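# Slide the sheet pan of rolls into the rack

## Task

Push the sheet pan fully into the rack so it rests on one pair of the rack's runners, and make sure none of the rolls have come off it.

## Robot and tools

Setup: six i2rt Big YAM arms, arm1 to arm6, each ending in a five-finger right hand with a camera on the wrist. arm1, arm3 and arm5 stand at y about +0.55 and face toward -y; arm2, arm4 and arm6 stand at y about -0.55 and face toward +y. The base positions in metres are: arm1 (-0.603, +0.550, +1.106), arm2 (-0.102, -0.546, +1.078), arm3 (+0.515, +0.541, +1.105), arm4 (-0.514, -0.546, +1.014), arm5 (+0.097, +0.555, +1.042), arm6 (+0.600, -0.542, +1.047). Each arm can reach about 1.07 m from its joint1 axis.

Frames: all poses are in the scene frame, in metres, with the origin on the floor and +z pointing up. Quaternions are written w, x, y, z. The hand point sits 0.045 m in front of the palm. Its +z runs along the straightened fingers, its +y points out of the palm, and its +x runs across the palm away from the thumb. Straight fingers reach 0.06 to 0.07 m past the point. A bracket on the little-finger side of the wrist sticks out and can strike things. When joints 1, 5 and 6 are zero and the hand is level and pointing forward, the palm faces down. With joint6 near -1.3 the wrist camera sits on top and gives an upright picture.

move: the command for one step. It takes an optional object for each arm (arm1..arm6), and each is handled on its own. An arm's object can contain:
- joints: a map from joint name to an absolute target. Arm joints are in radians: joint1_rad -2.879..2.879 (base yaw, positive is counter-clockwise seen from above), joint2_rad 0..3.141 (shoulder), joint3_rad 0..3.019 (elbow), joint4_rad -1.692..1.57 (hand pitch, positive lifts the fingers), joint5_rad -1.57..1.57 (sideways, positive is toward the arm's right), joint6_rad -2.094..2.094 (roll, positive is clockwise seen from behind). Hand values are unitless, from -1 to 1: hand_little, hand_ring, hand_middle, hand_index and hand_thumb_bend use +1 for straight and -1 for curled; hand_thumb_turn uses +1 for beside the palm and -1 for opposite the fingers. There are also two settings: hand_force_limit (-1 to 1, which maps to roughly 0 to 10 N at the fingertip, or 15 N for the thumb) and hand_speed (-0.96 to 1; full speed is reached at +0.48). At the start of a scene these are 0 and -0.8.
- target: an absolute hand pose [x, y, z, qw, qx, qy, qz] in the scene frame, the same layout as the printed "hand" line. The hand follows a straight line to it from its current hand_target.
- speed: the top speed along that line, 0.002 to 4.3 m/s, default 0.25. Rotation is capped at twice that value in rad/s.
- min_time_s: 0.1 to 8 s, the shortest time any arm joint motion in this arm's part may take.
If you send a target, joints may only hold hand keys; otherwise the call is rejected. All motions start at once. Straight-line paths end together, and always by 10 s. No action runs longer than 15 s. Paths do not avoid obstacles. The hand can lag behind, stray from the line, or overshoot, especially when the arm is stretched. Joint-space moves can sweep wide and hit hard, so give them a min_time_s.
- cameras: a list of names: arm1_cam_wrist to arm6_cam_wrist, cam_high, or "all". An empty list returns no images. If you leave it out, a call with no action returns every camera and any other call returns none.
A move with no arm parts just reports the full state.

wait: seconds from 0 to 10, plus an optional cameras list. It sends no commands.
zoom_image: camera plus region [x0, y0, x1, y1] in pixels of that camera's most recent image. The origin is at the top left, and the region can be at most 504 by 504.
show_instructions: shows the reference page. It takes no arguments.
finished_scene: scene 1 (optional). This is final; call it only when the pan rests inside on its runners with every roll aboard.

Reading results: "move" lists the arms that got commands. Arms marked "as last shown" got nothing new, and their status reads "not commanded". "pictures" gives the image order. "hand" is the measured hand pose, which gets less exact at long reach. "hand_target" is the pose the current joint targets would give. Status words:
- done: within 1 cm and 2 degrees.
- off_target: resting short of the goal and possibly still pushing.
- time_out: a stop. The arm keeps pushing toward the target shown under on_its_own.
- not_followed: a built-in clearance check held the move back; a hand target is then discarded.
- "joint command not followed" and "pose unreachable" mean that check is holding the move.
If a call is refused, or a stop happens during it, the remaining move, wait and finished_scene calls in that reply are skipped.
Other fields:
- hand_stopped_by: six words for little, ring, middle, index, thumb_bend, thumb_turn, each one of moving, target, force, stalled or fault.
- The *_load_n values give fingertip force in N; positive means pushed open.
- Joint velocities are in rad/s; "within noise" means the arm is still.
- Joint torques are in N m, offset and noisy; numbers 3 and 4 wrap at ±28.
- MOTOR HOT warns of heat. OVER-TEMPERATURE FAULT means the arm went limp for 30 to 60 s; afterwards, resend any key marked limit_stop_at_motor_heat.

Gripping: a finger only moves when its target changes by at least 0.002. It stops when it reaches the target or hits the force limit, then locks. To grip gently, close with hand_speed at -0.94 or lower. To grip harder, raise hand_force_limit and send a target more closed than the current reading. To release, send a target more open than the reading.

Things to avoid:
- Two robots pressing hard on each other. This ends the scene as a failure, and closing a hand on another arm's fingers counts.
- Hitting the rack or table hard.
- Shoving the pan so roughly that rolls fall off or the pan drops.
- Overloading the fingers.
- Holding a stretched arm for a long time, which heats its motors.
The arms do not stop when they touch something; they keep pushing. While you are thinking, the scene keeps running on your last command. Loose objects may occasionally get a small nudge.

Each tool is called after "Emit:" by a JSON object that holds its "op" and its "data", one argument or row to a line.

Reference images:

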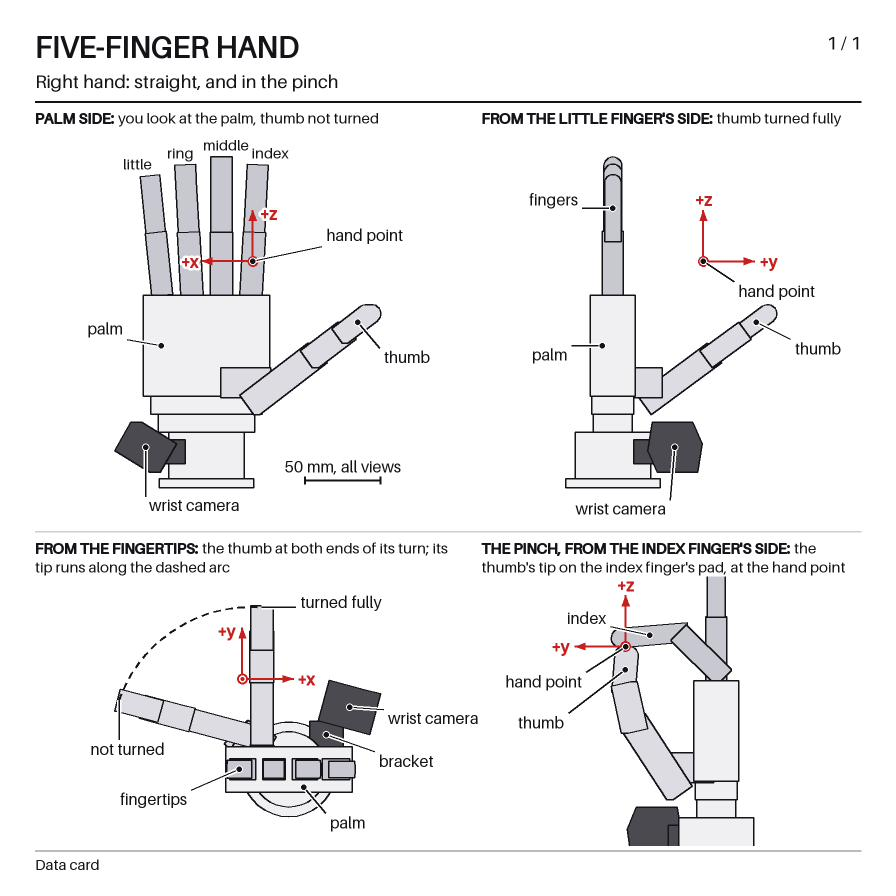

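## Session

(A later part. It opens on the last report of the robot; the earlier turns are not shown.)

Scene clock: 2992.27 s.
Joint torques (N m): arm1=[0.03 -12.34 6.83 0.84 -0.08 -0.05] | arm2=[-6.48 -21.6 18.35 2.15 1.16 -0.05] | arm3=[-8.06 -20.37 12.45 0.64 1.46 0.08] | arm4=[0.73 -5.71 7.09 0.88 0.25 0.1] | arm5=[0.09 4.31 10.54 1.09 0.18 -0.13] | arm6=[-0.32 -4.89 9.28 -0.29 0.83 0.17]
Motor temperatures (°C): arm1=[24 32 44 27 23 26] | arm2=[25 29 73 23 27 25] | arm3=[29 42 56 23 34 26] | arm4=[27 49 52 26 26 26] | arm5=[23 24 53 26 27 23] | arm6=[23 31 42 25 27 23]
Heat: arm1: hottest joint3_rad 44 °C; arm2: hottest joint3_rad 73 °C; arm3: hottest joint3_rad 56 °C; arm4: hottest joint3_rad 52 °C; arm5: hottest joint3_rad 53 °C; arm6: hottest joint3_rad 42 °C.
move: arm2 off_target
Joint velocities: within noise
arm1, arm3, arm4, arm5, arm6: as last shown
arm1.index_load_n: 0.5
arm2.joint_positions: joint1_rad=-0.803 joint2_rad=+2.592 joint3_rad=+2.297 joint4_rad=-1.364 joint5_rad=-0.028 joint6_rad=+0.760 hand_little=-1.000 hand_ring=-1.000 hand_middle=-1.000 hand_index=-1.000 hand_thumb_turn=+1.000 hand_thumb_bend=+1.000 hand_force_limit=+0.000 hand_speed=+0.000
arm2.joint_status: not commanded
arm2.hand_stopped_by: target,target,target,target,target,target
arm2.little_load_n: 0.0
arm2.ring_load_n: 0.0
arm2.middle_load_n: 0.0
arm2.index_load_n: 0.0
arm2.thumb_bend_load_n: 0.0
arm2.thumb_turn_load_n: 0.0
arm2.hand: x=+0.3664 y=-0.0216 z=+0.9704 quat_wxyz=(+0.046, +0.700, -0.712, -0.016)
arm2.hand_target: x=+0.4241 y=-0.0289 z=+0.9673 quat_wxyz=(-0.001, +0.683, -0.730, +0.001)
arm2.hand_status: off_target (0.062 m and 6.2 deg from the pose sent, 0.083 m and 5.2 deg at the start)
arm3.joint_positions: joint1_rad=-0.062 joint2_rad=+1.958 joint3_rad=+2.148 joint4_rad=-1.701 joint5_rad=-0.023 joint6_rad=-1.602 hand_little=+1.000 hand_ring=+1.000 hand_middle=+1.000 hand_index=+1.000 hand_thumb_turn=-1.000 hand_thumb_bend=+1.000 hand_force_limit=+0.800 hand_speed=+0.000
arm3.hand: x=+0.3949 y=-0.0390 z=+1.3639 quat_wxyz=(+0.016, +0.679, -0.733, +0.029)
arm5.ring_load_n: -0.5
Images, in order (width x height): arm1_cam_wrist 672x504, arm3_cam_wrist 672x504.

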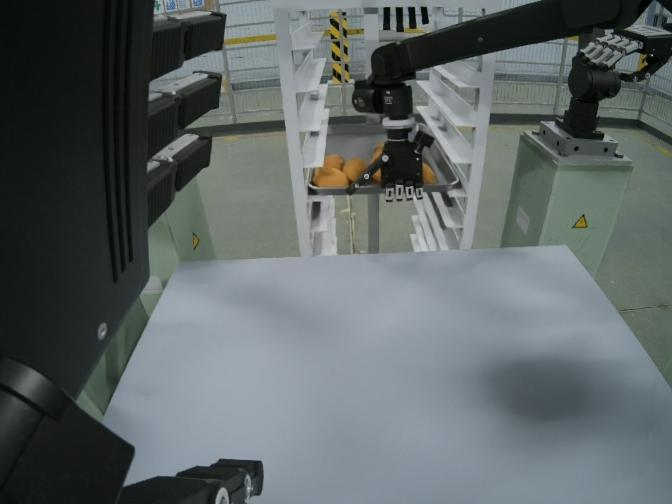

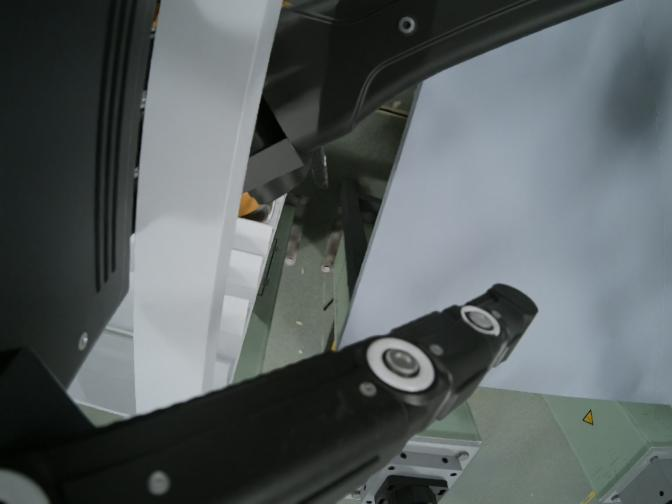

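Emit:
{"op": "move", "data": {
  "arm2": {"target": [0.455, -0.026, 0.964, 0.0, 0.684, -0.7296, 0.0], "speed": 0.05},
  "cameras": ["arm1_cam_wrist","arm3_cam_wrist"]
}}

Emit:
{"op": "zoom_image", "data": {
  "camera": "arm1_cam_wrist",
  "region": [270, 100, 490, 265]
}}

Scene clock: 2997.70 s.
Joint torques (N m): arm1=[0.03 -12.4 6.87 0.77 -0.06 -0.06] | arm2=[-8.18 -21.95 19.97 3.29 1.55 -0.21] | arm3=[-8.06 -20.37 12.4 0.64 2.02 0.11] | arm4=[0.62 -5.71 6.98 0.92 0.29 0.12] | arm5=[0.97 4.54 10.43 0.95 0.18 -0.1] | arm6=[-0.26 -4.95 9.29 -0.27 0.84 0.18]
Motor temperatures (°C): arm1=[24 32 44 27 23 26] | arm2=[25 30 75 23 27 25] | arm3=[29 42 56 23 34 26] | arm4=[27 49 52 26 26 26] | arm5=[23 24 53 26 27 23] | arm6=[23 31 42 25 27 23]
Heat: arm1: hottest joint3_rad 44 °C; arm2: hottest joint3_rad 75 °C; arm3: hottest joint3_rad 56 °C; arm4: hottest joint3_rad 52 °C; arm5: hottest joint3_rad 53 °C; arm6: hottest joint3_rad 42 °C.
move: arm2 off_target
Joint velocities: within noise
arm1, arm3, arm4, arm5, arm6: as last shown
arm1.index_load_n: 0.0
arm2.joint_positions: joint1_rad=-0.809 joint2_rad=+2.661 joint3_rad=+2.435 joint4_rad=-1.476 joint5_rad=-0.036 joint6_rad=+0.752 hand_little=-1.000 hand_ring=-1.000 hand_middle=-1.000 hand_index=-1.000 hand_thumb_turn=+1.000 hand_thumb_bend=+1.000 hand_force_limit=+0.000 hand_speed=+0.000
arm2.joint_status: not commanded
arm2.hand_stopped_by: target,target,target,target,target,target
arm2.little_load_n: 0.0
arm2.ring_load_n: 0.0
arm2.middle_load_n: 0.0
arm2.index_load_n: 0.0
arm2.thumb_bend_load_n: 0.0
arm2.thumb_turn_load_n: 0.0
arm2.hand: x=+0.3715 y=-0.0210 z=+0.9738 quat_wxyz=(+0.067, +0.699, -0.711, -0.021)
arm2.hand_target: x=+0.4481 y=-0.0345 z=+0.9705 quat_wxyz=(-0.002, +0.682, -0.731, +0.003)
arm2.hand_status: off_target (0.084 m and 8.5 deg from the pose sent, 0.089 m and 6.2 deg at the start)
arm3.joint_positions: joint1_rad=-0.062 joint2_rad=+1.958 joint3_rad=+2.148 joint4_rad=-1.701 joint5_rad=-0.037 joint6_rad=-1.604 hand_little=+1.000 hand_ring=+1.000 hand_middle=+1.000 hand_index=+1.000 hand_thumb_turn=-1.000 hand_thumb_bend=+1.000 hand_force_limit=+0.800 hand_speed=+0.000
arm3.hand: x=+0.3974 y=-0.0395 z=+1.3632 quat_wxyz=(+0.012, +0.680, -0.732, +0.034)
arm5.ring_load_n: 0.0
arm5.middle_load_n: -0.5
Images, in order (width x height): arm1_cam_wrist 672x504, arm3_cam_wrist 672x504.

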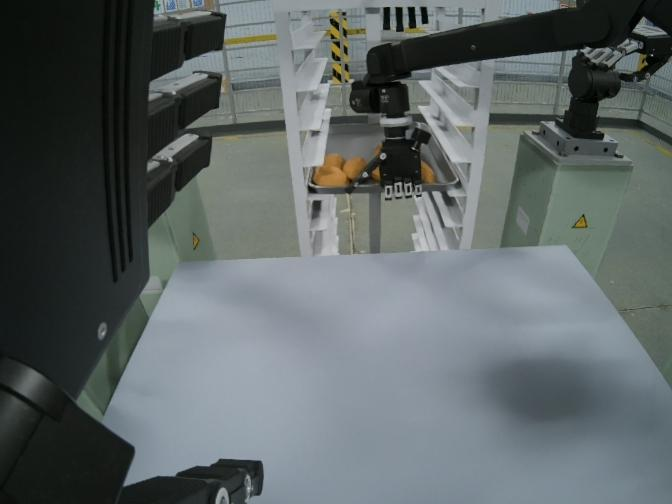

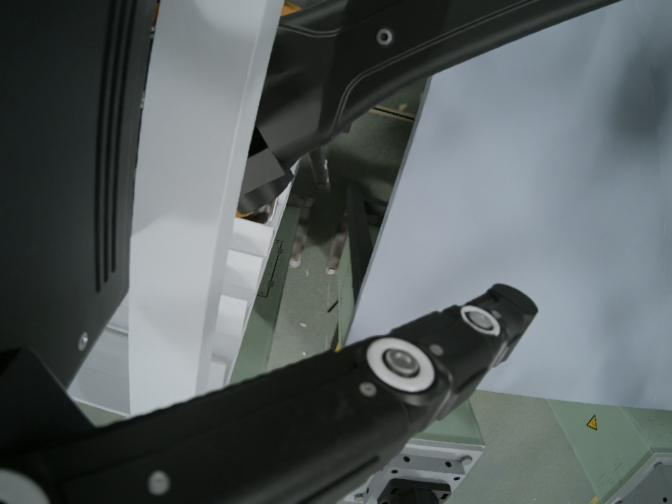

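Scaled by 2.291 from the camera's image (finer frame: 960x720).

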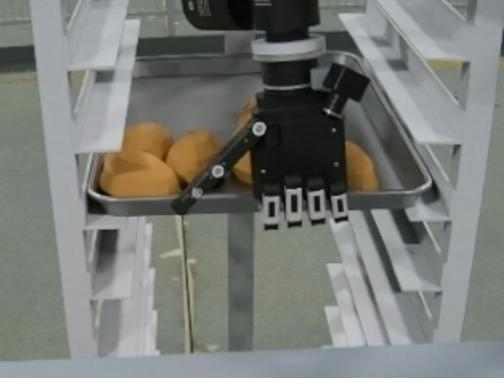

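Emit:
{"op": "move", "data": {
  "arm2": {"target": [0.385, -0.0345, 0.9745, 0, 0.684, -0.7296, 0], "speed": 0.05},
  "cameras": ["arm1_cam_wrist", "arm3_cam_wrist", "arm2_cam_wrist", "cam_high"]
}}

Emit:
{"op": "zoom_image", "data": {
  "camera": "arm1_cam_wrist",
  "region": [270, 100, 490, 265]
}}

Emit:
{"op": "zoom_image", "data": {
  "camera": "cam_high",
  "region": [400, 90, 580, 250]
}}

Scene clock: 3014.27 s.
Joint torques (N m): arm1=[0.15 -12.4 6.86 0.77 -0.08 -0.06] | arm2=[-3.66 -26.05 9.24 1.07 0.41 0.13] | arm3=[-8.12 -20.42 12.41 0.62 1.87 0.11] | arm4=[0.79 -5.48 7.1 0.87 0.25 0.11] | arm5=[0.09 4.13 10.48 1.07 0.16 -0.11] | arm6=[-0.26 -4.89 9.26 -0.28 0.84 0.18]
Motor temperatures (°C): arm1=[24 32 44 27 23 26] | arm2=[25 31 80 23 28 25] | arm3=[29 42 56 23 36 26] | arm4=[26 48 52 26 26 26] | arm5=[23 24 53 26 27 23] | arm6=[23 31 42 25 27 23]
Heat: arm1: hottest joint3_rad 44 °C; arm2: hottest joint3_rad 80 °C; arm3: hottest joint3_rad 56 °C; arm4: hottest joint3_rad 52 °C; arm5: hottest joint3_rad 53 °C; arm6: hottest joint3_rad 42 °C.
move: arm2 off_target
Joint velocities: within noise
arm1, arm3, arm4, arm5: as last shown
arm2.joint_positions: joint1_rad=-0.805 joint2_rad=+2.518 joint3_rad=+2.149 joint4_rad=-1.224 joint5_rad=-0.010 joint6_rad=+0.768 hand_little=-1.000 hand_ring=-1.000 hand_middle=-1.000 hand_index=-1.000 hand_thumb_turn=+1.000 hand_thumb_bend=+1.000 hand_force_limit=+0.000 hand_speed=+0.000
arm2.joint_status: not commanded
arm2.hand_stopped_by: target,target,target,target,target,target
arm2.little_load_n: 0.5
arm2.ring_load_n: 0.0
arm2.middle_load_n: 0.5
arm2.index_load_n: 0.0
arm2.thumb_bend_load_n: 0.0
arm2.thumb_turn_load_n: 0.0
arm2.hand: x=+0.3679 y=-0.0270 z=+0.9664 quat_wxyz=(+0.013, +0.697, -0.716, -0.005)
arm2.hand_target: x=+0.3847 y=-0.0347 z=+0.9745 quat_wxyz=(+0.000, +0.684, -0.729, +0.000)
arm2.hand_status: off_target (0.020 m and 2.7 deg from the pose sent, 0.019 m and 8.5 deg at the start)
arm3.joint_positions: joint1_rad=-0.062 joint2_rad=+1.958 joint3_rad=+2.148 joint4_rad=-1.701 joint5_rad=-0.033 joint6_rad=-1.604 hand_little=+1.000 hand_ring=+1.000 hand_middle=+1.000 hand_index=+1.000 hand_thumb_turn=-1.000 hand_thumb_bend=+1.000 hand_force_limit=+0.800 hand_speed=+0.000
arm3.hand: x=+0.3968 y=-0.0394 z=+1.3634 quat_wxyz=(+0.013, +0.680, -0.732, +0.033)
arm3.hand_target: x=+0.3468 y=-0.0366 z=+1.3743 quat_wxyz=(+0.038, +0.648, -0.760, +0.025)
arm5.middle_load_n: 0.0
arm6.joint_positions: joint1_rad=+1.736 joint2_rad=+1.252 joint3_rad=+0.832 joint4_rad=-1.442 joint5_rad=+1.428 joint6_rad=+1.848 hand_little=+0.600 hand_ring=+0.600 hand_middle=+0.600 hand_index=+0.600 hand_thumb_turn=-1.000 hand_thumb_bend=-0.055 hand_force_limit=+0.900 hand_speed=-0.600
arm6.joint_status: not commanded
arm6.hand_stopped_by: target,target,target,target,force,target
arm6.little_load_n: 0.0
arm6.ring_load_n: 0.0
arm6.middle_load_n: 0.0
arm6.index_load_n: 0.0
arm6.thumb_bend_load_n: 0.0
arm6.thumb_turn_load_n: 0.0
arm6.hand: x=+0.2607 y=-0.3982 z=+1.2434 quat_wxyz=(-0.657, +0.753, +0.041, -0.021)
arm6.hand_target: x=+0.2503 y=-0.4000 z=+1.2501 quat_wxyz=(-0.655, +0.754, +0.033, -0.029)
arm6.hand_status: not commanded
pictures: arm1_cam_wrist, arm2_cam_wrist, arm3_cam_wrist, cam_high
Images, in order (width x height): arm1_cam_wrist 672x504, arm2_cam_wrist 672x504, arm3_cam_wrist 672x504, cam_high 896x504.

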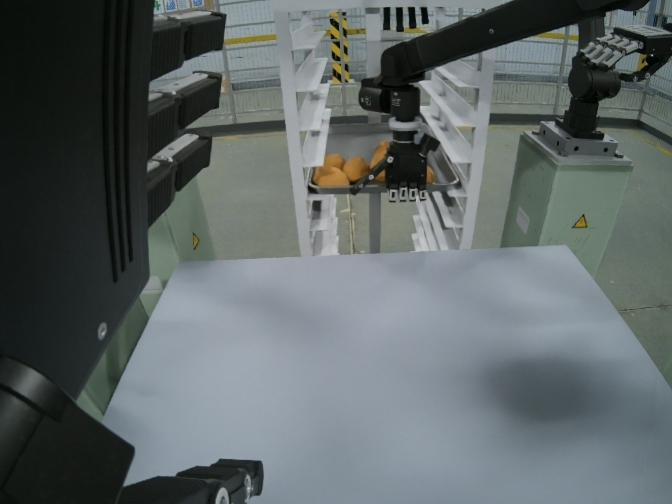

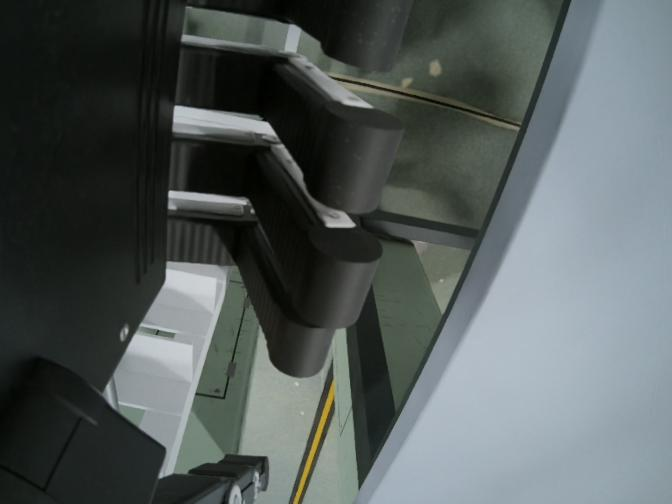

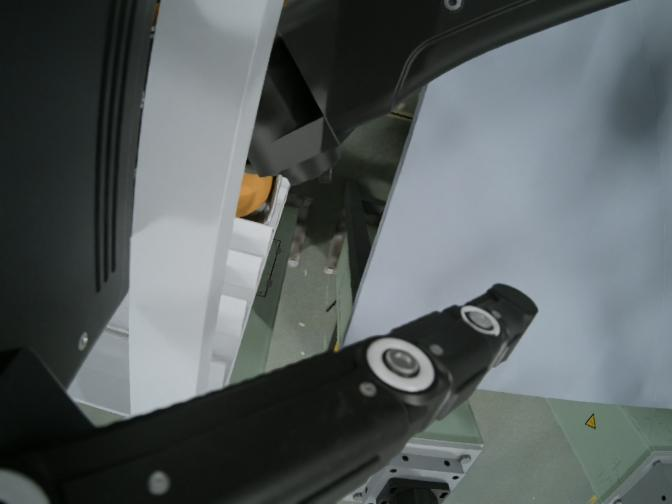

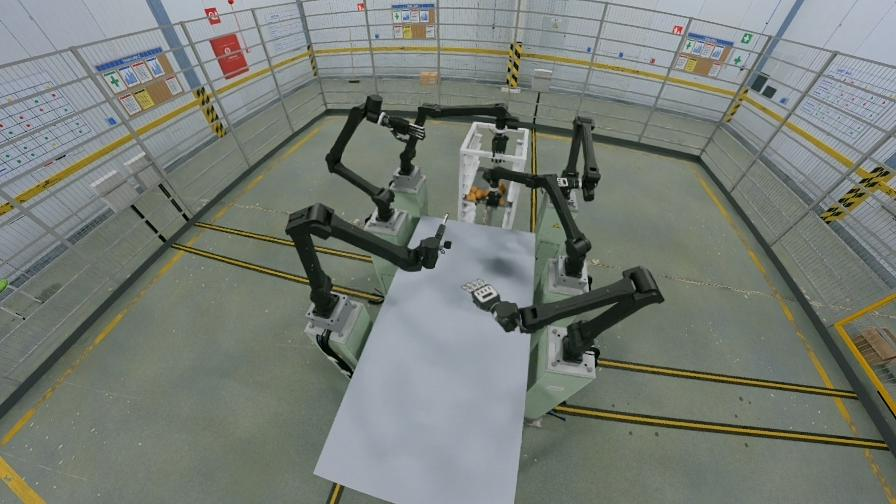

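Scaled by 2.291 from the camera's image (finer frame: 960x720).

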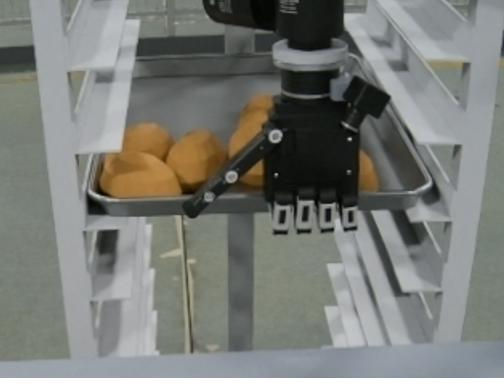

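Scaled by 2.800 from the camera's image (finer frame: 1280x720).

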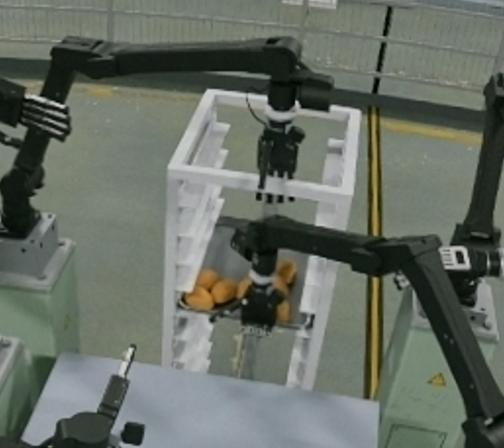

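Emit:
{"op": "move", "data": {
  "arm2": {"target": [0.35, -0.0345, 0.9745, 0, 0.684, -0.7296, 0], "speed": 0.03},
  "arm3": {"target": [0.388, -0.0366, 1.374, 0, 0.6462, -0.7632, 0], "speed": 0.03},
  "cameras": []
}}

Emit:
{"op": "move", "data": {
  "arm2": {"target": [0.20, -0.0345, 0.99, 0, 0.684, -0.7296, 0], "speed": 0.12},
  "cameras": ["arm1_cam_wrist", "cam_high"]
}}

Emit:
{"op": "zoom_image", "data": {
  "camera": "arm1_cam_wrist",
  "region": [270, 100, 490, 265]
}}

Scene clock: 3025.93 s.
Joint torques (N m): arm1=[0.09 -12.34 6.84 0.81 -0.07 -0.06] | arm2=[-0.85 -24.53 8.51 0.9 0.14 0.07] | arm3=[-3.19 -21.71 10.39 0.62 0.92 0.34] | arm4=[0.5 -5.89 7.16 0.92 0.23 0.11] | arm5=[1.14 4.19 10.54 0.94 0.21 -0.1] | arm6=[-0.26 -4.89 9.26 -0.28 0.84 0.17]
Motor temperatures (°C): arm1=[24 32 44 27 23 26] | arm2=[25 34 74 23 28 25] | arm3=[29 42 57 23 37 26] | arm4=[26 48 52 26 26 26] | arm5=[23 24 53 26 27 23] | arm6=[23 31 42 25 27 23]
Heat: arm1: hottest joint3_rad 44 °C; arm2: hottest joint3_rad 74 °C; arm3: hottest joint3_rad 57 °C; arm4: hottest joint3_rad 52 °C; arm5: hottest joint3_rad 53 °C; arm6: hottest joint3_rad 42 °C.
move: arm2 done; arm3 off_target
Joint velocities: within noise
arm1.joint_positions: joint1_rad=+0.426 joint2_rad=+1.673 joint3_rad=+0.928 joint4_rad=+0.647 joint5_rad=-1.153 joint6_rad=-1.381 hand_little=+1.000 hand_ring=+1.000 hand_middle=+1.000 hand_index=+1.000 hand_thumb_turn=+1.000 hand_thumb_bend=+1.000 hand_force_limit=+0.000 hand_speed=-0.800
arm1.joint_status: not commanded
arm1.hand_stopped_by: target,target,target,target,target,target
arm1.little_load_n: 0.0
arm1.ring_load_n: 0.0
arm1.middle_load_n: 0.0
arm1.index_load_n: 0.0
arm1.thumb_bend_load_n: 0.0
arm1.thumb_turn_load_n: 0.0
arm1.hand: x=-0.2198 y=+0.0588 z=+1.2922 quat_wxyz=(-0.096, +0.709, -0.100, +0.691)
arm1.hand_target: x=-0.2201 y=+0.0600 z=+1.2999 quat_wxyz=(-0.092, +0.709, -0.095, +0.693)
arm1.hand_status: not commanded
arm2.joint_positions: joint1_rad=-0.802 joint2_rad=+2.431 joint3_rad=+2.001 joint4_rad=-1.140 joint5_rad=-0.002 joint6_rad=+0.807 hand_little=-1.000 hand_ring=-1.000 hand_middle=-1.000 hand_index=-1.000 hand_thumb_turn=+1.000 hand_thumb_bend=+1.000 hand_force_limit=+0.000 hand_speed=+0.000
arm2.joint_status: not commanded
arm2.hand_stopped_by: target,target,target,target,target,target
arm2.little_load_n: 0.0
arm2.ring_load_n: 0.0
arm2.middle_load_n: 0.0
arm2.index_load_n: 0.0
arm2.thumb_bend_load_n: 0.0
arm2.thumb_turn_load_n: 0.0
arm2.hand: x=+0.3551 y=-0.0372 z=+0.9735 quat_wxyz=(+0.002, +0.685, -0.729, -0.001)
arm2.hand_target: x=+0.3500 y=-0.0345 z=+0.9745 quat_wxyz=(+0.000, +0.684, -0.730, +0.000)
arm2.hand_status: done (0.006 m and 0.3 deg from the pose sent, 0.021 m and 2.7 deg at the start)
arm3.joint_positions: joint1_rad=-0.051 joint2_rad=+1.958 joint3_rad=+2.148 joint4_rad=-1.701 joint5_rad=-0.010 joint6_rad=-1.559 hand_little=+1.000 hand_ring=+1.000 hand_middle=+1.000 hand_index=+1.000 hand_thumb_turn=-1.000 hand_thumb_bend=+1.000 hand_force_limit=+0.800 hand_speed=+0.000
arm3.joint_status: not commanded
arm3.hand_stopped_by: target,target,target,target,target,target
arm3.little_load_n: 0.0
arm3.ring_load_n: 0.0
arm3.middle_load_n: 0.0
arm3.index_load_n: 0.0
arm3.thumb_bend_load_n: 0.0
arm3.thumb_turn_load_n: 0.0
arm3.hand: x=+0.4005 y=-0.0376 z=+1.3646 quat_wxyz=(+0.020, +0.668, -0.744, +0.025)
arm3.hand_target: x=+0.3882 y=-0.0360 z=+1.3734 quat_wxyz=(+0.032, +0.648, -0.760, +0.024)
arm3.hand_status: off_target (0.016 m and 4.9 deg from the pose sent, 0.014 m and 6.7 deg at the start; a joint's target at an end of its range on 60 of 62 steps)
arm4.joint_positions: joint1_rad=+0.189 joint2_rad=+1.169 joint3_rad=+0.637 joint4_rad=+0.268 joint5_rad=+0.985 joint6_rad=+0.223 hand_little=+0.600 hand_ring=+0.600 hand_middle=+0.600 hand_index=+0.600 hand_thumb_turn=-1.000 hand_thumb_bend=+0.200 hand_force_limit=+0.600 hand_speed=-0.500
arm4.joint_status: not commanded
arm4.hand_stopped_by: target,target,target,target,target,target
arm4.little_load_n: 0.0
arm4.ring_load_n: 0.0
arm4.middle_load_n: 0.0
arm4.index_load_n: 0.0
arm4.thumb_bend_load_n: 0.0
arm4.thumb_turn_load_n: 0.0
arm4.hand: x=-0.4709 y=-0.0655 z=+1.2195 quat_wxyz=(-0.604, +0.694, -0.293, +0.261)
arm4.hand_target: x=-0.4752 y=-0.0696 z=+1.2152 quat_wxyz=(-0.602, +0.698, -0.291, +0.259)
arm4.hand_status: not commanded
arm5.joint_positions: joint1_rad=-0.112 joint2_rad=+0.492 joint3_rad=+1.313 joint4_rad=-1.193 joint5_rad=-0.203 joint6_rad=-1.199 hand_little=+1.000 hand_ring=+1.000 hand_middle=+1.000 hand_index=+1.000 hand_thumb_turn=-1.000 hand_thumb_bend=+0.000 hand_force_limit=+0.000 hand_speed=+0.000
arm5.joint_status: not commanded
arm5.hand_stopped_by: target,target,target,target,target,target
arm5.little_load_n: 0.0
arm5.ring_load_n: 0.0
arm5.middle_load_n: 0.0
arm5.index_load_n: 0.0
arm5.thumb_bend_load_n: 0.0
arm5.thumb_turn_load_n: 0.5
arm5.hand: x=+0.0679 y=+0.3434 z=+1.5456 quat_wxyz=(+0.286, +0.468, -0.676, +0.492)
arm5.hand_target: x=+0.0700 y=+0.3461 z=+1.5614 quat_wxyz=(+0.292, +0.472, -0.666, +0.498)
arm5.hand_status: not commanded
arm6: as last shown

Scene clock: 3028.00 s.
Joint torques (N m): arm1=[0.09 -12.1 6.86 0.83 -0.08 -0.05] | arm2=[-1.9 -20.6 7.57 0.95 0.12 0.08] | arm3=[-3.25 -21.77 10.39 0.64 0.92 0.32] | arm4=[0.44 -5.83 7.05 0.96 0.27 0.12] | arm5=[0.5 4.13 10.66 1.03 0.18 -0.13] | arm6=[-0.32 -4.95 9.26 -0.28 0.83 0.17]
Motor temperatures (°C): arm1=[24 32 44 27 23 26] | arm2=[25 34 73 23 28 25] | arm3=[29 42 57 23 37 26] | arm4=[26 48 52 26 26 26] | arm5=[23 24 53 26 27 23] | arm6=[23 31 42 25 27 23]
Heat: arm1: hottest joint3_rad 44 °C; arm2: hottest joint3_rad 73 °C; arm3: hottest joint3_rad 57 °C; arm4: hottest joint3_rad 52 °C; arm5: hottest joint3_rad 53 °C; arm6: hottest joint3_rad 42 °C.
move: arm2 done
Joint velocities: within noise
arm1, arm3, arm4, arm5, arm6: as last shown
arm2.joint_positions: joint1_rad=-0.623 joint2_rad=+2.167 joint3_rad=+1.542 joint4_rad=-0.946 joint5_rad=-0.001 joint6_rad=+0.979 hand_little=-1.000 hand_ring=-1.000 hand_middle=-1.000 hand_index=-1.000 hand_thumb_turn=+1.000 hand_thumb_bend=+1.000 hand_force_limit=+0.000 hand_speed=+0.000
arm2.joint_status: not commanded
arm2.hand_stopped_by: target,target,target,target,target,target
arm2.little_load_n: -0.5
arm2.ring_load_n: 0.5
arm2.middle_load_n: 0.0
arm2.index_load_n: 0.0
arm2.thumb_bend_load_n: 0.0
arm2.thumb_turn_load_n: 0.0
arm2.hand: x=+0.2018 y=-0.0330 z=+0.9895 quat_wxyz=(+0.002, +0.687, -0.726, +0.000)
arm2.hand_target: x=+0.1999 y=-0.0346 z=+0.9899 quat_wxyz=(+0.000, +0.684, -0.729, +0.000)
arm2.hand_status: done (0.002 m and 0.6 deg from the pose sent, 0.156 m and 0.3 deg at the start)
arm3.joint_positions: joint1_rad=-0.051 joint2_rad=+1.958 joint3_rad=+2.148 joint4_rad=-1.701 joint5_rad=-0.010 joint6_rad=-1.558 hand_little=+1.000 hand_ring=+1.000 hand_middle=+1.000 hand_index=+1.000 hand_thumb_turn=-1.000 hand_thumb_bend=+1.000 hand_force_limit=+0.800 hand_speed=+0.000
arm3.ring_load_n: 0.5
arm3.hand: x=+0.4005 y=-0.0376 z=+1.3646 quat_wxyz=(+0.020, +0.667, -0.744, +0.025)
arm3.hand_target: x=+0.3881 y=-0.0360 z=+1.3734 quat_wxyz=(+0.032, +0.648, -0.760, +0.024)
arm5.thumb_turn_load_n: 0.0
Images, in order (width x height): arm1_cam_wrist 672x504, cam_high 896x504.

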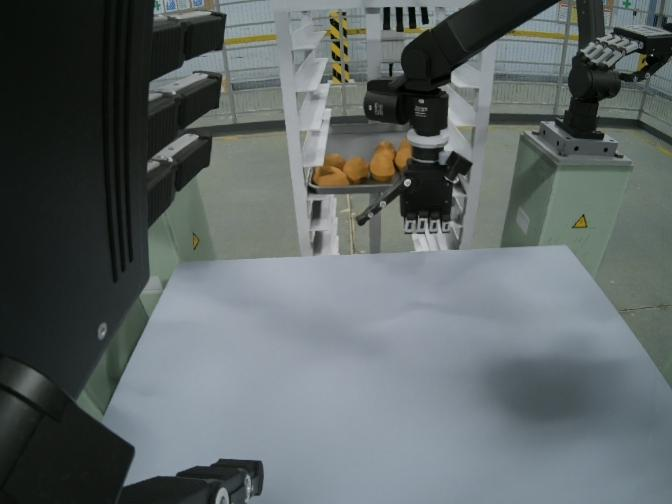

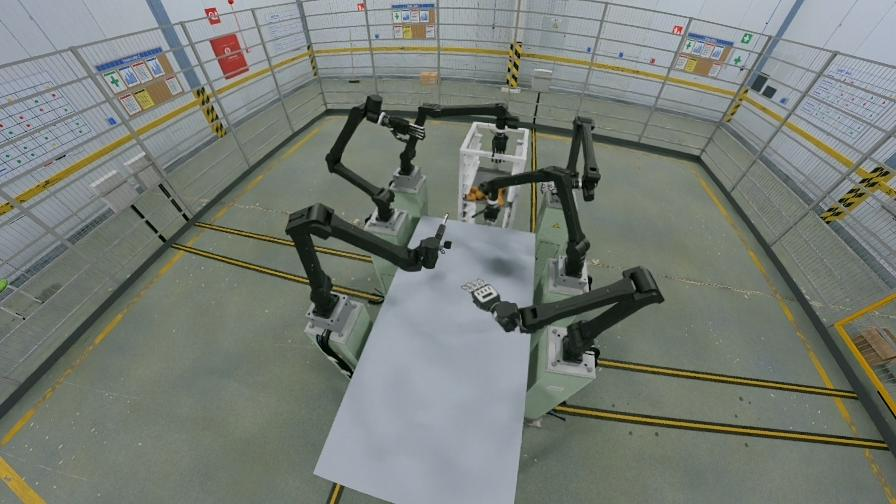

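Scaled by 2.291 from the camera's image (finer frame: 960x720).

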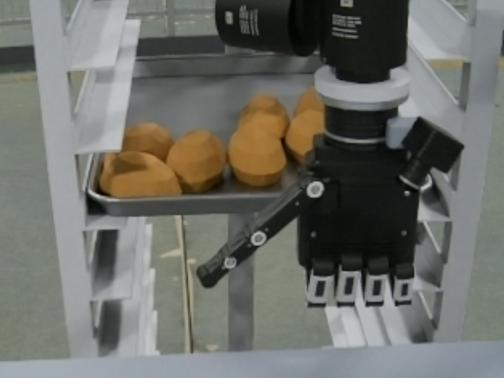

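Emit:
{"op": "move", "data": {
  "arm2": {"target": [0.12, -0.24, 1.12, 0, 0.684, -0.7296, 0], "speed": 0.3},
  "cameras": []
}}

Emit:
{"op": "move", "data": {
  "arm1": {"target": [0.08, 0.06, 1.26, -0.092, 0.709, -0.095, 0.693], "speed": 0.2},
  "cameras": ["arm1_cam_wrist", "arm2_cam_wrist", "cam_high"]
}}

Scene clock: 3043.20 s.
Joint torques (N m): arm1=[-0.03 -12.34 6.87 0.83 -0.07 -0.07] | arm2=[-2.43 -10.81 8.17 0.27 0.05 -0.12] | arm3=[-3.25 -21.77 10.37 0.64 0.92 0.32] | arm4=[0.79 -5.6 7.01 0.96 0.23 0.1] | arm5=[-0.26 4.13 10.47 0.94 0.22 -0.11] | arm6=[-0.32 -4.89 9.26 -0.28 0.83 0.17]
Motor temperatures (°C): arm1=[24 32 44 27 23 26] | arm2=[25 34 67 23 27 25] | arm3=[29 42 56 23 35 26] | arm4=[26 48 52 26 26 26] | arm5=[23 24 53 26 27 23] | arm6=[23 31 42 25 27 23]
Heat: arm1: hottest joint3_rad 44 °C; arm2: hottest joint3_rad 67 °C; arm3: hottest joint3_rad 56 °C; arm4: hottest joint3_rad 52 °C; arm5: hottest joint3_rad 53 °C; arm6: hottest joint3_rad 42 °C.
move: arm2 off_target
Joint velocities: within noise
arm1, arm3, arm4, arm5, arm6: as last shown
arm1.index_load_n: -0.5
arm2.joint_positions: joint1_rad=-0.766 joint2_rad=+1.505 joint3_rad=+0.963 joint4_rad=-1.003 joint5_rad=+0.000 joint6_rad=+0.846 hand_little=-1.000 hand_ring=-1.000 hand_middle=-1.000 hand_index=-1.000 hand_thumb_turn=+1.000 hand_thumb_bend=+1.000 hand_force_limit=+0.000 hand_speed=+0.000
arm2.joint_status: not commanded
arm2.hand_stopped_by: target,target,target,target,target,target
arm2.little_load_n: 0.0
arm2.ring_load_n: 0.0
arm2.middle_load_n: 0.0
arm2.index_load_n: 0.0
arm2.thumb_bend_load_n: 0.0
arm2.thumb_turn_load_n: 0.0
arm2.hand: x=+0.1244 y=-0.2307 z=+1.1234 quat_wxyz=(-0.010, +0.683, -0.730, +0.000)
arm2.hand_target: x=+0.1200 y=-0.2398 z=+1.1200 quat_wxyz=(+0.000, +0.684, -0.730, +0.000)
arm2.hand_status: off_target (0.011 m and 1.2 deg from the pose sent, 0.258 m and 0.6 deg at the start)
arm3.ring_load_n: 0.0

Scene clock: 3045.67 s.
Joint torques (N m): arm1=[-0.15 -15.38 10.58 1.11 0.14 0.1] | arm2=[-2.43 -10.81 8.13 0.24 0.05 -0.14] | arm3=[-3.19 -21.71 10.39 0.62 0.92 0.32] | arm4=[0.67 -5.77 7.01 0.91 0.25 0.11] | arm5=[0.91 4.72 10.43 0.95 0.21 -0.11] | arm6=[-0.26 -4.89 9.26 -0.27 0.83 0.17]
Motor temperatures (°C): arm1=[24 32 44 27 23 26] | arm2=[25 34 67 23 27 25] | arm3=[29 42 56 23 35 26] | arm4=[26 48 52 26 26 26] | arm5=[23 24 53 26 27 23] | arm6=[23 31 42 25 27 23]
Heat: arm1: hottest joint3_rad 44 °C; arm2: hottest joint3_rad 67 °C; arm3: hottest joint3_rad 56 °C; arm4: hottest joint3_rad 52 °C; arm5: hottest joint3_rad 53 °C; arm6: hottest joint3_rad 42 °C.
move: arm1 off_target
Joint velocities: within noise
arm1.joint_positions: joint1_rad=+0.856 joint2_rad=+2.088 joint3_rad=+1.451 joint4_rad=+0.577 joint5_rad=-0.730 joint6_rad=-1.344 hand_little=+1.000 hand_ring=+1.000 hand_middle=+1.000 hand_index=+1.000 hand_thumb_turn=+1.000 hand_thumb_bend=+1.000 hand_force_limit=+0.000 hand_speed=-0.800
arm1.joint_status: not commanded
arm1.hand_stopped_by: target,target,target,target,target,target
arm1.little_load_n: 0.0
arm1.ring_load_n: 0.0
arm1.middle_load_n: 0.0
arm1.index_load_n: 0.0
arm1.thumb_bend_load_n: 0.0
arm1.thumb_turn_load_n: 0.0
arm1.hand: x=+0.0720 y=+0.0692 z=+1.2566 quat_wxyz=(-0.093, +0.712, -0.094, +0.690)
arm1.hand_target: x=+0.0794 y=+0.0605 z=+1.2600 quat_wxyz=(-0.092, +0.709, -0.095, +0.693)
arm1.hand_status: off_target (0.013 m and 0.5 deg from the pose sent, 0.301 m and 0.8 deg at the start)
arm2, arm3, arm4, arm5, arm6: as last shown
arm2.little_load_n: 0.5
arm2.thumb_bend_load_n: -0.5
arm2.hand: x=+0.1244 y=-0.2308 z=+1.1234 quat_wxyz=(-0.010, +0.683, -0.730, +0.000)
arm4.ring_load_n: -0.5
arm5.thumb_turn_load_n: 0.5
arm6.ring_load_n: -0.5
Images, in order (width x height): arm1_cam_wrist 672x504, arm2_cam_wrist 672x504, cam_high 896x504.

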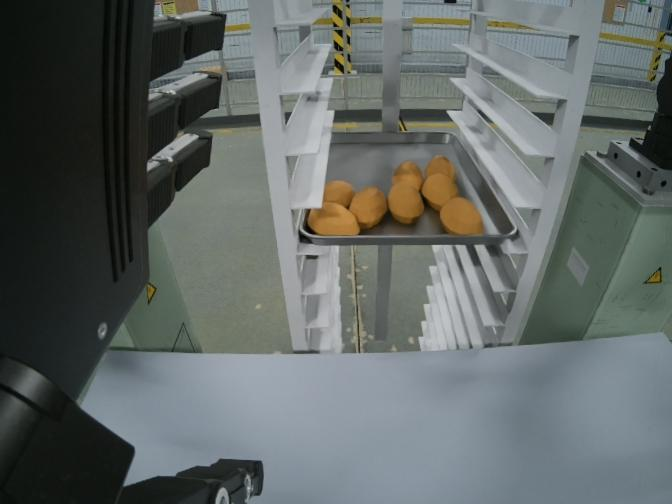

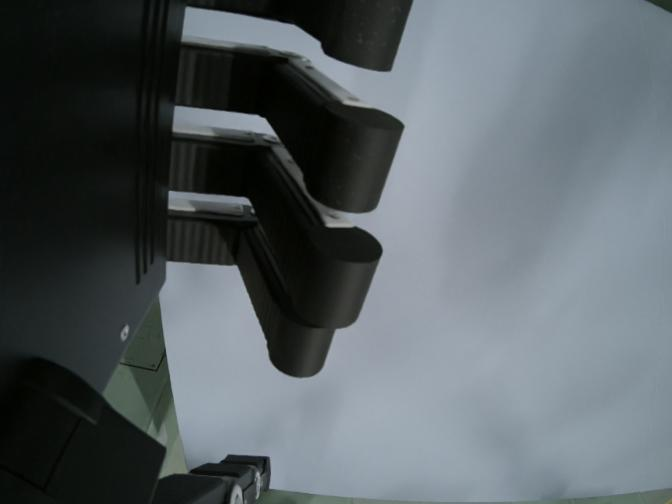

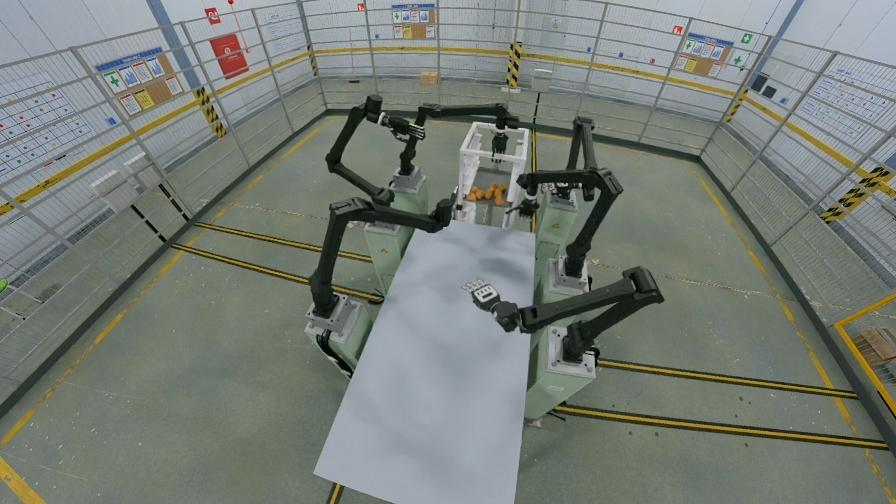

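Great view. All 8 rolls visible. Zoom in on details.

Emit:
{"op": "zoom_image", "data": {
  "camera": "arm1_cam_wrist",
  "region": [230, 100, 430, 260]
}}

Emit:
{"op": "zoom_image", "data": {
  "camera": "arm1_cam_wrist",
  "region": [400, 100, 600, 260]
}}

Emit:
{"op": "zoom_image", "data": {
  "camera": "cam_high",
  "region": [440, 100, 560, 240]
}}

Scaled by 2.520 from the camera's image (finer frame: 960x720).

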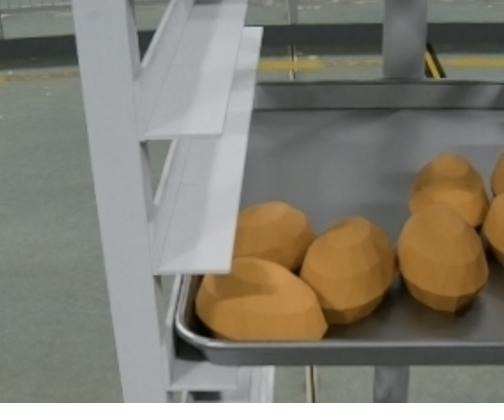

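Scaled by 2.520 from the camera's image (finer frame: 960x720).

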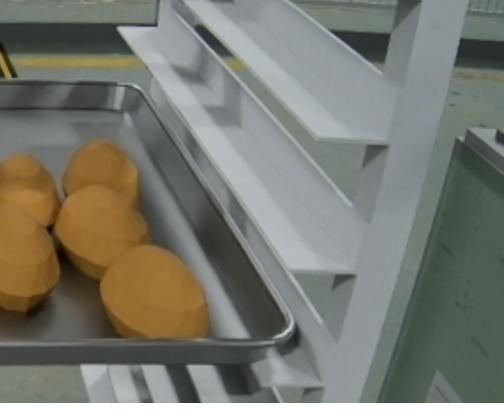

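Scaled by 3.600 from the camera's image (finer frame: 1280x720).

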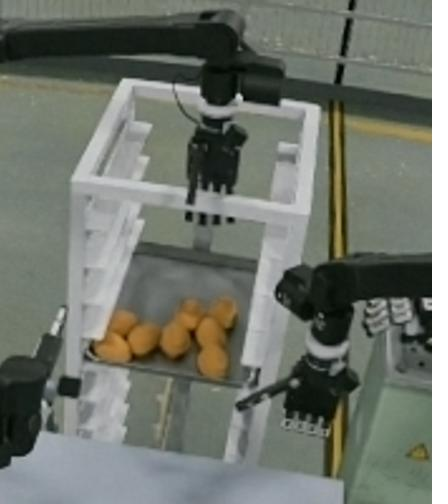

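Emit:
{"op": "move", "data": {
  "arm3": {"target": [0.418, -0.0366, 1.374, 0, 0.6462, -0.7632, 0], "speed": 0.04},
  "cameras": ["arm3_cam_wrist"]
}}

Scene clock: 3068.30 s.
Joint torques (N m): arm1=[-0.21 -14.97 10.59 1.1 0.15 0.11] | arm2=[-2.43 -10.75 8.16 0.25 0.05 -0.14] | arm3=[-0.97 -22.3 9.65 0.64 0.23 0.19] | arm4=[0.32 -5.54 7.04 0.94 0.26 0.08] | arm5=[-0.09 4.37 10.51 0.98 0.18 -0.12] | arm6=[-0.32 -5.01 9.26 -0.28 0.84 0.17]
Motor temperatures (°C): arm1=[24 31 46 27 23 26] | arm2=[25 31 63 23 26 25] | arm3=[28 43 55 23 33 26] | arm4=[26 48 51 26 26 26] | arm5=[23 24 53 26 27 23] | arm6=[23 31 42 25 27 23]
Heat: arm1: hottest joint3_rad 46 °C; arm2: hottest joint3_rad 63 °C; arm3: hottest joint3_rad 55 °C; arm4: hottest joint3_rad 51 °C; arm5: hottest joint3_rad 53 °C; arm6: hottest joint3_rad 42 °C.
move: arm3 off_target
Joint velocities: within noise
arm1, arm2, arm4, arm5, arm6: as last shown
arm1.hand_target: x=+0.0794 y=+0.0605 z=+1.2601 quat_wxyz=(-0.092, +0.709, -0.095, +0.693)
arm2.little_load_n: 0.0
arm2.thumb_bend_load_n: 0.0
arm2.thumb_turn_load_n: 0.5
arm3.joint_positions: joint1_rad=-0.028 joint2_rad=+1.958 joint3_rad=+2.148 joint4_rad=-1.701 joint5_rad=+0.007 joint6_rad=-1.496 hand_little=+1.000 hand_ring=+1.000 hand_middle=+1.000 hand_index=+1.000 hand_thumb_turn=-1.000 hand_thumb_bend=+1.000 hand_force_limit=+0.800 hand_speed=+0.000
arm3.joint_status: not commanded
arm3.hand_stopped_by: target,target,target,target,target,target
arm3.little_load_n: 0.0
arm3.ring_load_n: 0.0
arm3.middle_load_n: 0.0
arm3.index_load_n: 0.0
arm3.thumb_bend_load_n: 0.0
arm3.thumb_turn_load_n: 0.0
arm3.hand: x=+0.4129 y=-0.0362 z=+1.3653 quat_wxyz=(+0.025, +0.652, -0.757, +0.020)
arm3.hand_target: x=+0.4179 y=-0.0361 z=+1.3734 quat_wxyz=(+0.030, +0.648, -0.760, +0.024)
arm3.hand_status: off_target (0.010 m and 3.7 deg from the pose sent, 0.020 m and 4.9 deg at the start; a joint's target at an end of its range on 51 of 51 steps)
arm4.ring_load_n: 0.0
arm6.ring_load_n: 0.0
Images, in order (width x height): arm3_cam_wrist 672x504.

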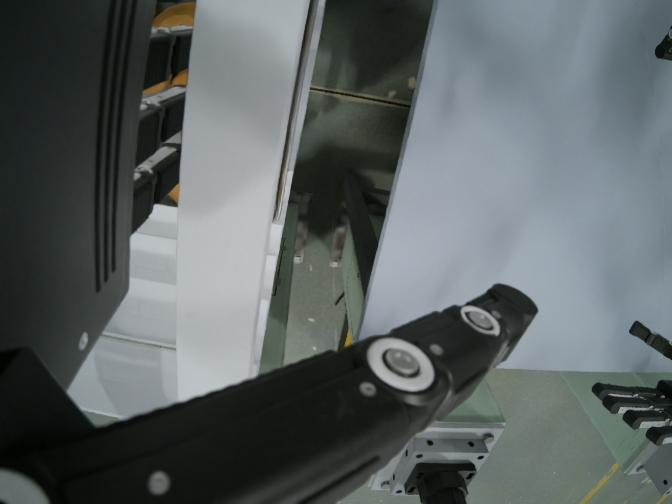

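Emit:
{"op": "move", "data": {
  "arm3": {"target": [0.42, -0.02, 1.55, 0, 0.6462, -0.7632, 0], "speed": 0.12},
  "cameras": ["arm3_cam_wrist", "arm1_cam_wrist", "cam_high"]
}}

Scene clock: 3076.77 s.
Joint torques (N m): arm1=[-0.21 -15.15 10.65 1.02 0.15 0.1] | arm2=[-2.43 -10.81 8.17 0.23 0.05 -0.14] | arm3=[-0.85 -18.55 12.23 1.22 0.3 -0.16] | arm4=[0.79 -5.77 7.04 1.01 0.25 0.1] | arm5=[-0.09 4.13 10.62 1.06 0.19 -0.1] | arm6=[-0.32 -4.89 9.25 -0.27 0.84 0.17]
Motor temperatures (°C): arm1=[24 31 47 27 23 26] | arm2=[25 30 62 23 26 25] | arm3=[28 43 55 23 33 26] | arm4=[26 48 51 26 26 26] | arm5=[23 24 53 26 27 23] | arm6=[23 31 42 25 27 23]
Heat: arm1: hottest joint3_rad 47 °C; arm2: hottest joint3_rad 62 °C; arm3: hottest joint3_rad 55 °C; arm4: hottest joint3_rad 51 °C; arm5: hottest joint3_rad 53 °C; arm6: hottest joint3_rad 42 °C.
move: arm3 off_target
Joint velocities: within noise
arm1, arm2, arm4, arm5, arm6: as last shown
arm2.index_load_n: 0.5
arm2.thumb_turn_load_n: 0.0
arm3.joint_positions: joint1_rad=-0.009 joint2_rad=+1.776 joint3_rad=+2.294 joint4_rad=-1.701 joint5_rad=+0.058 joint6_rad=-1.496 hand_little=+1.000 hand_ring=+1.000 hand_middle=+1.000 hand_index=+1.000 hand_thumb_turn=-1.000 hand_thumb_bend=+1.000 hand_force_limit=+0.800 hand_speed=+0.000
arm3.joint_status: not commanded
arm3.hand_stopped_by: target,target,target,target,target,target
arm3.little_load_n: 0.0
arm3.ring_load_n: 0.0
arm3.middle_load_n: 0.0
arm3.index_load_n: 0.0
arm3.thumb_bend_load_n: 0.0
arm3.thumb_turn_load_n: 0.5
arm3.hand: x=+0.4153 y=-0.0184 z=+1.5251 quat_wxyz=(+0.156, +0.643, -0.740, +0.119)
arm3.hand_target: x=+0.4200 y=-0.0187 z=+1.5488 quat_wxyz=(+0.175, +0.647, -0.730, +0.136)
arm3.hand_status: off_target (0.025 m and 22.6 deg from the pose sent, 0.186 m and 3.7 deg at the start; pose on its path clipped on 17 of 65 steps; a joint's target at an end of its range on 65 of 65 steps)
arm5.thumb_turn_load_n: 0.0
arm6.ring_load_n: -0.5
pictures: arm1_cam_wrist, arm3_cam_wrist, cam_high
Images, in order (width x height): arm1_cam_wrist 672x504, arm3_cam_wrist 672x504, cam_high 896x504.

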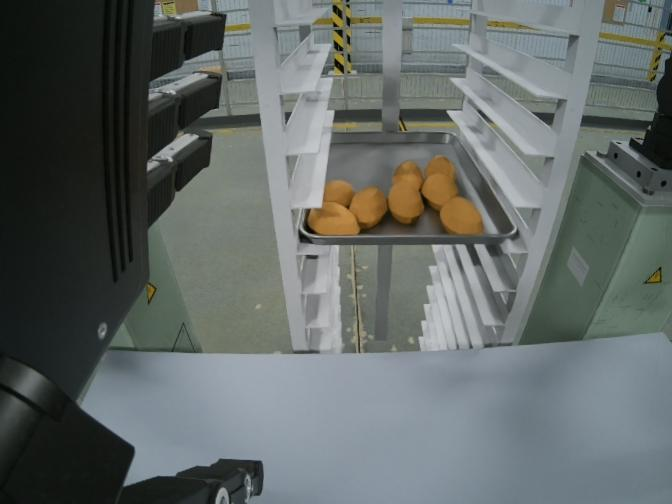

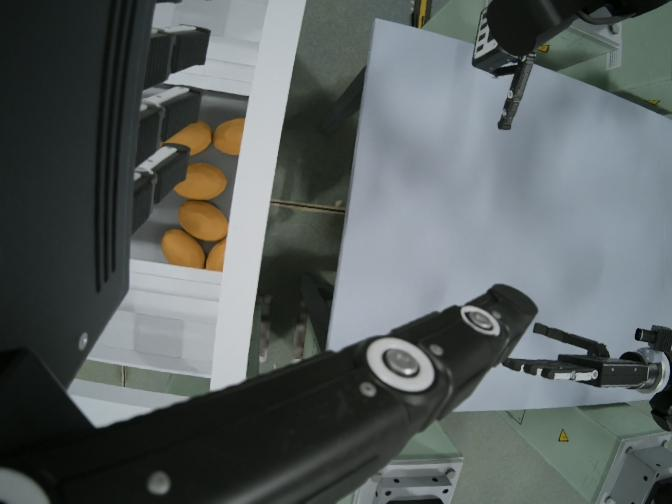

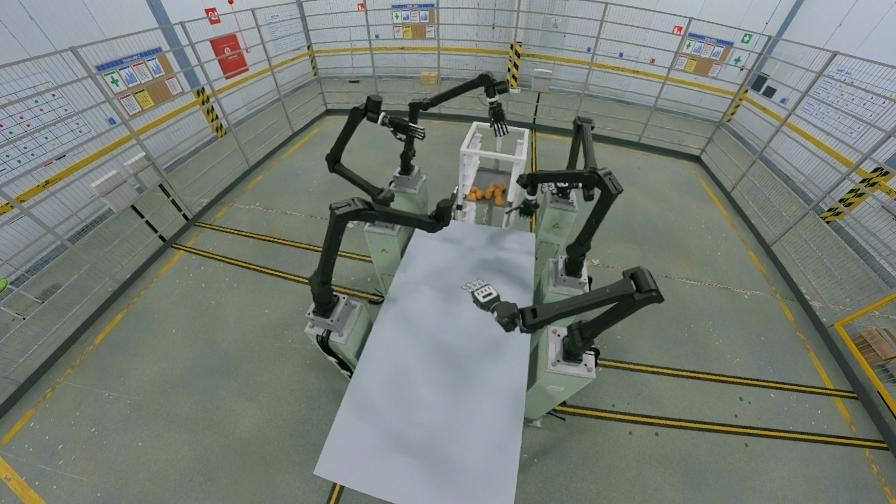

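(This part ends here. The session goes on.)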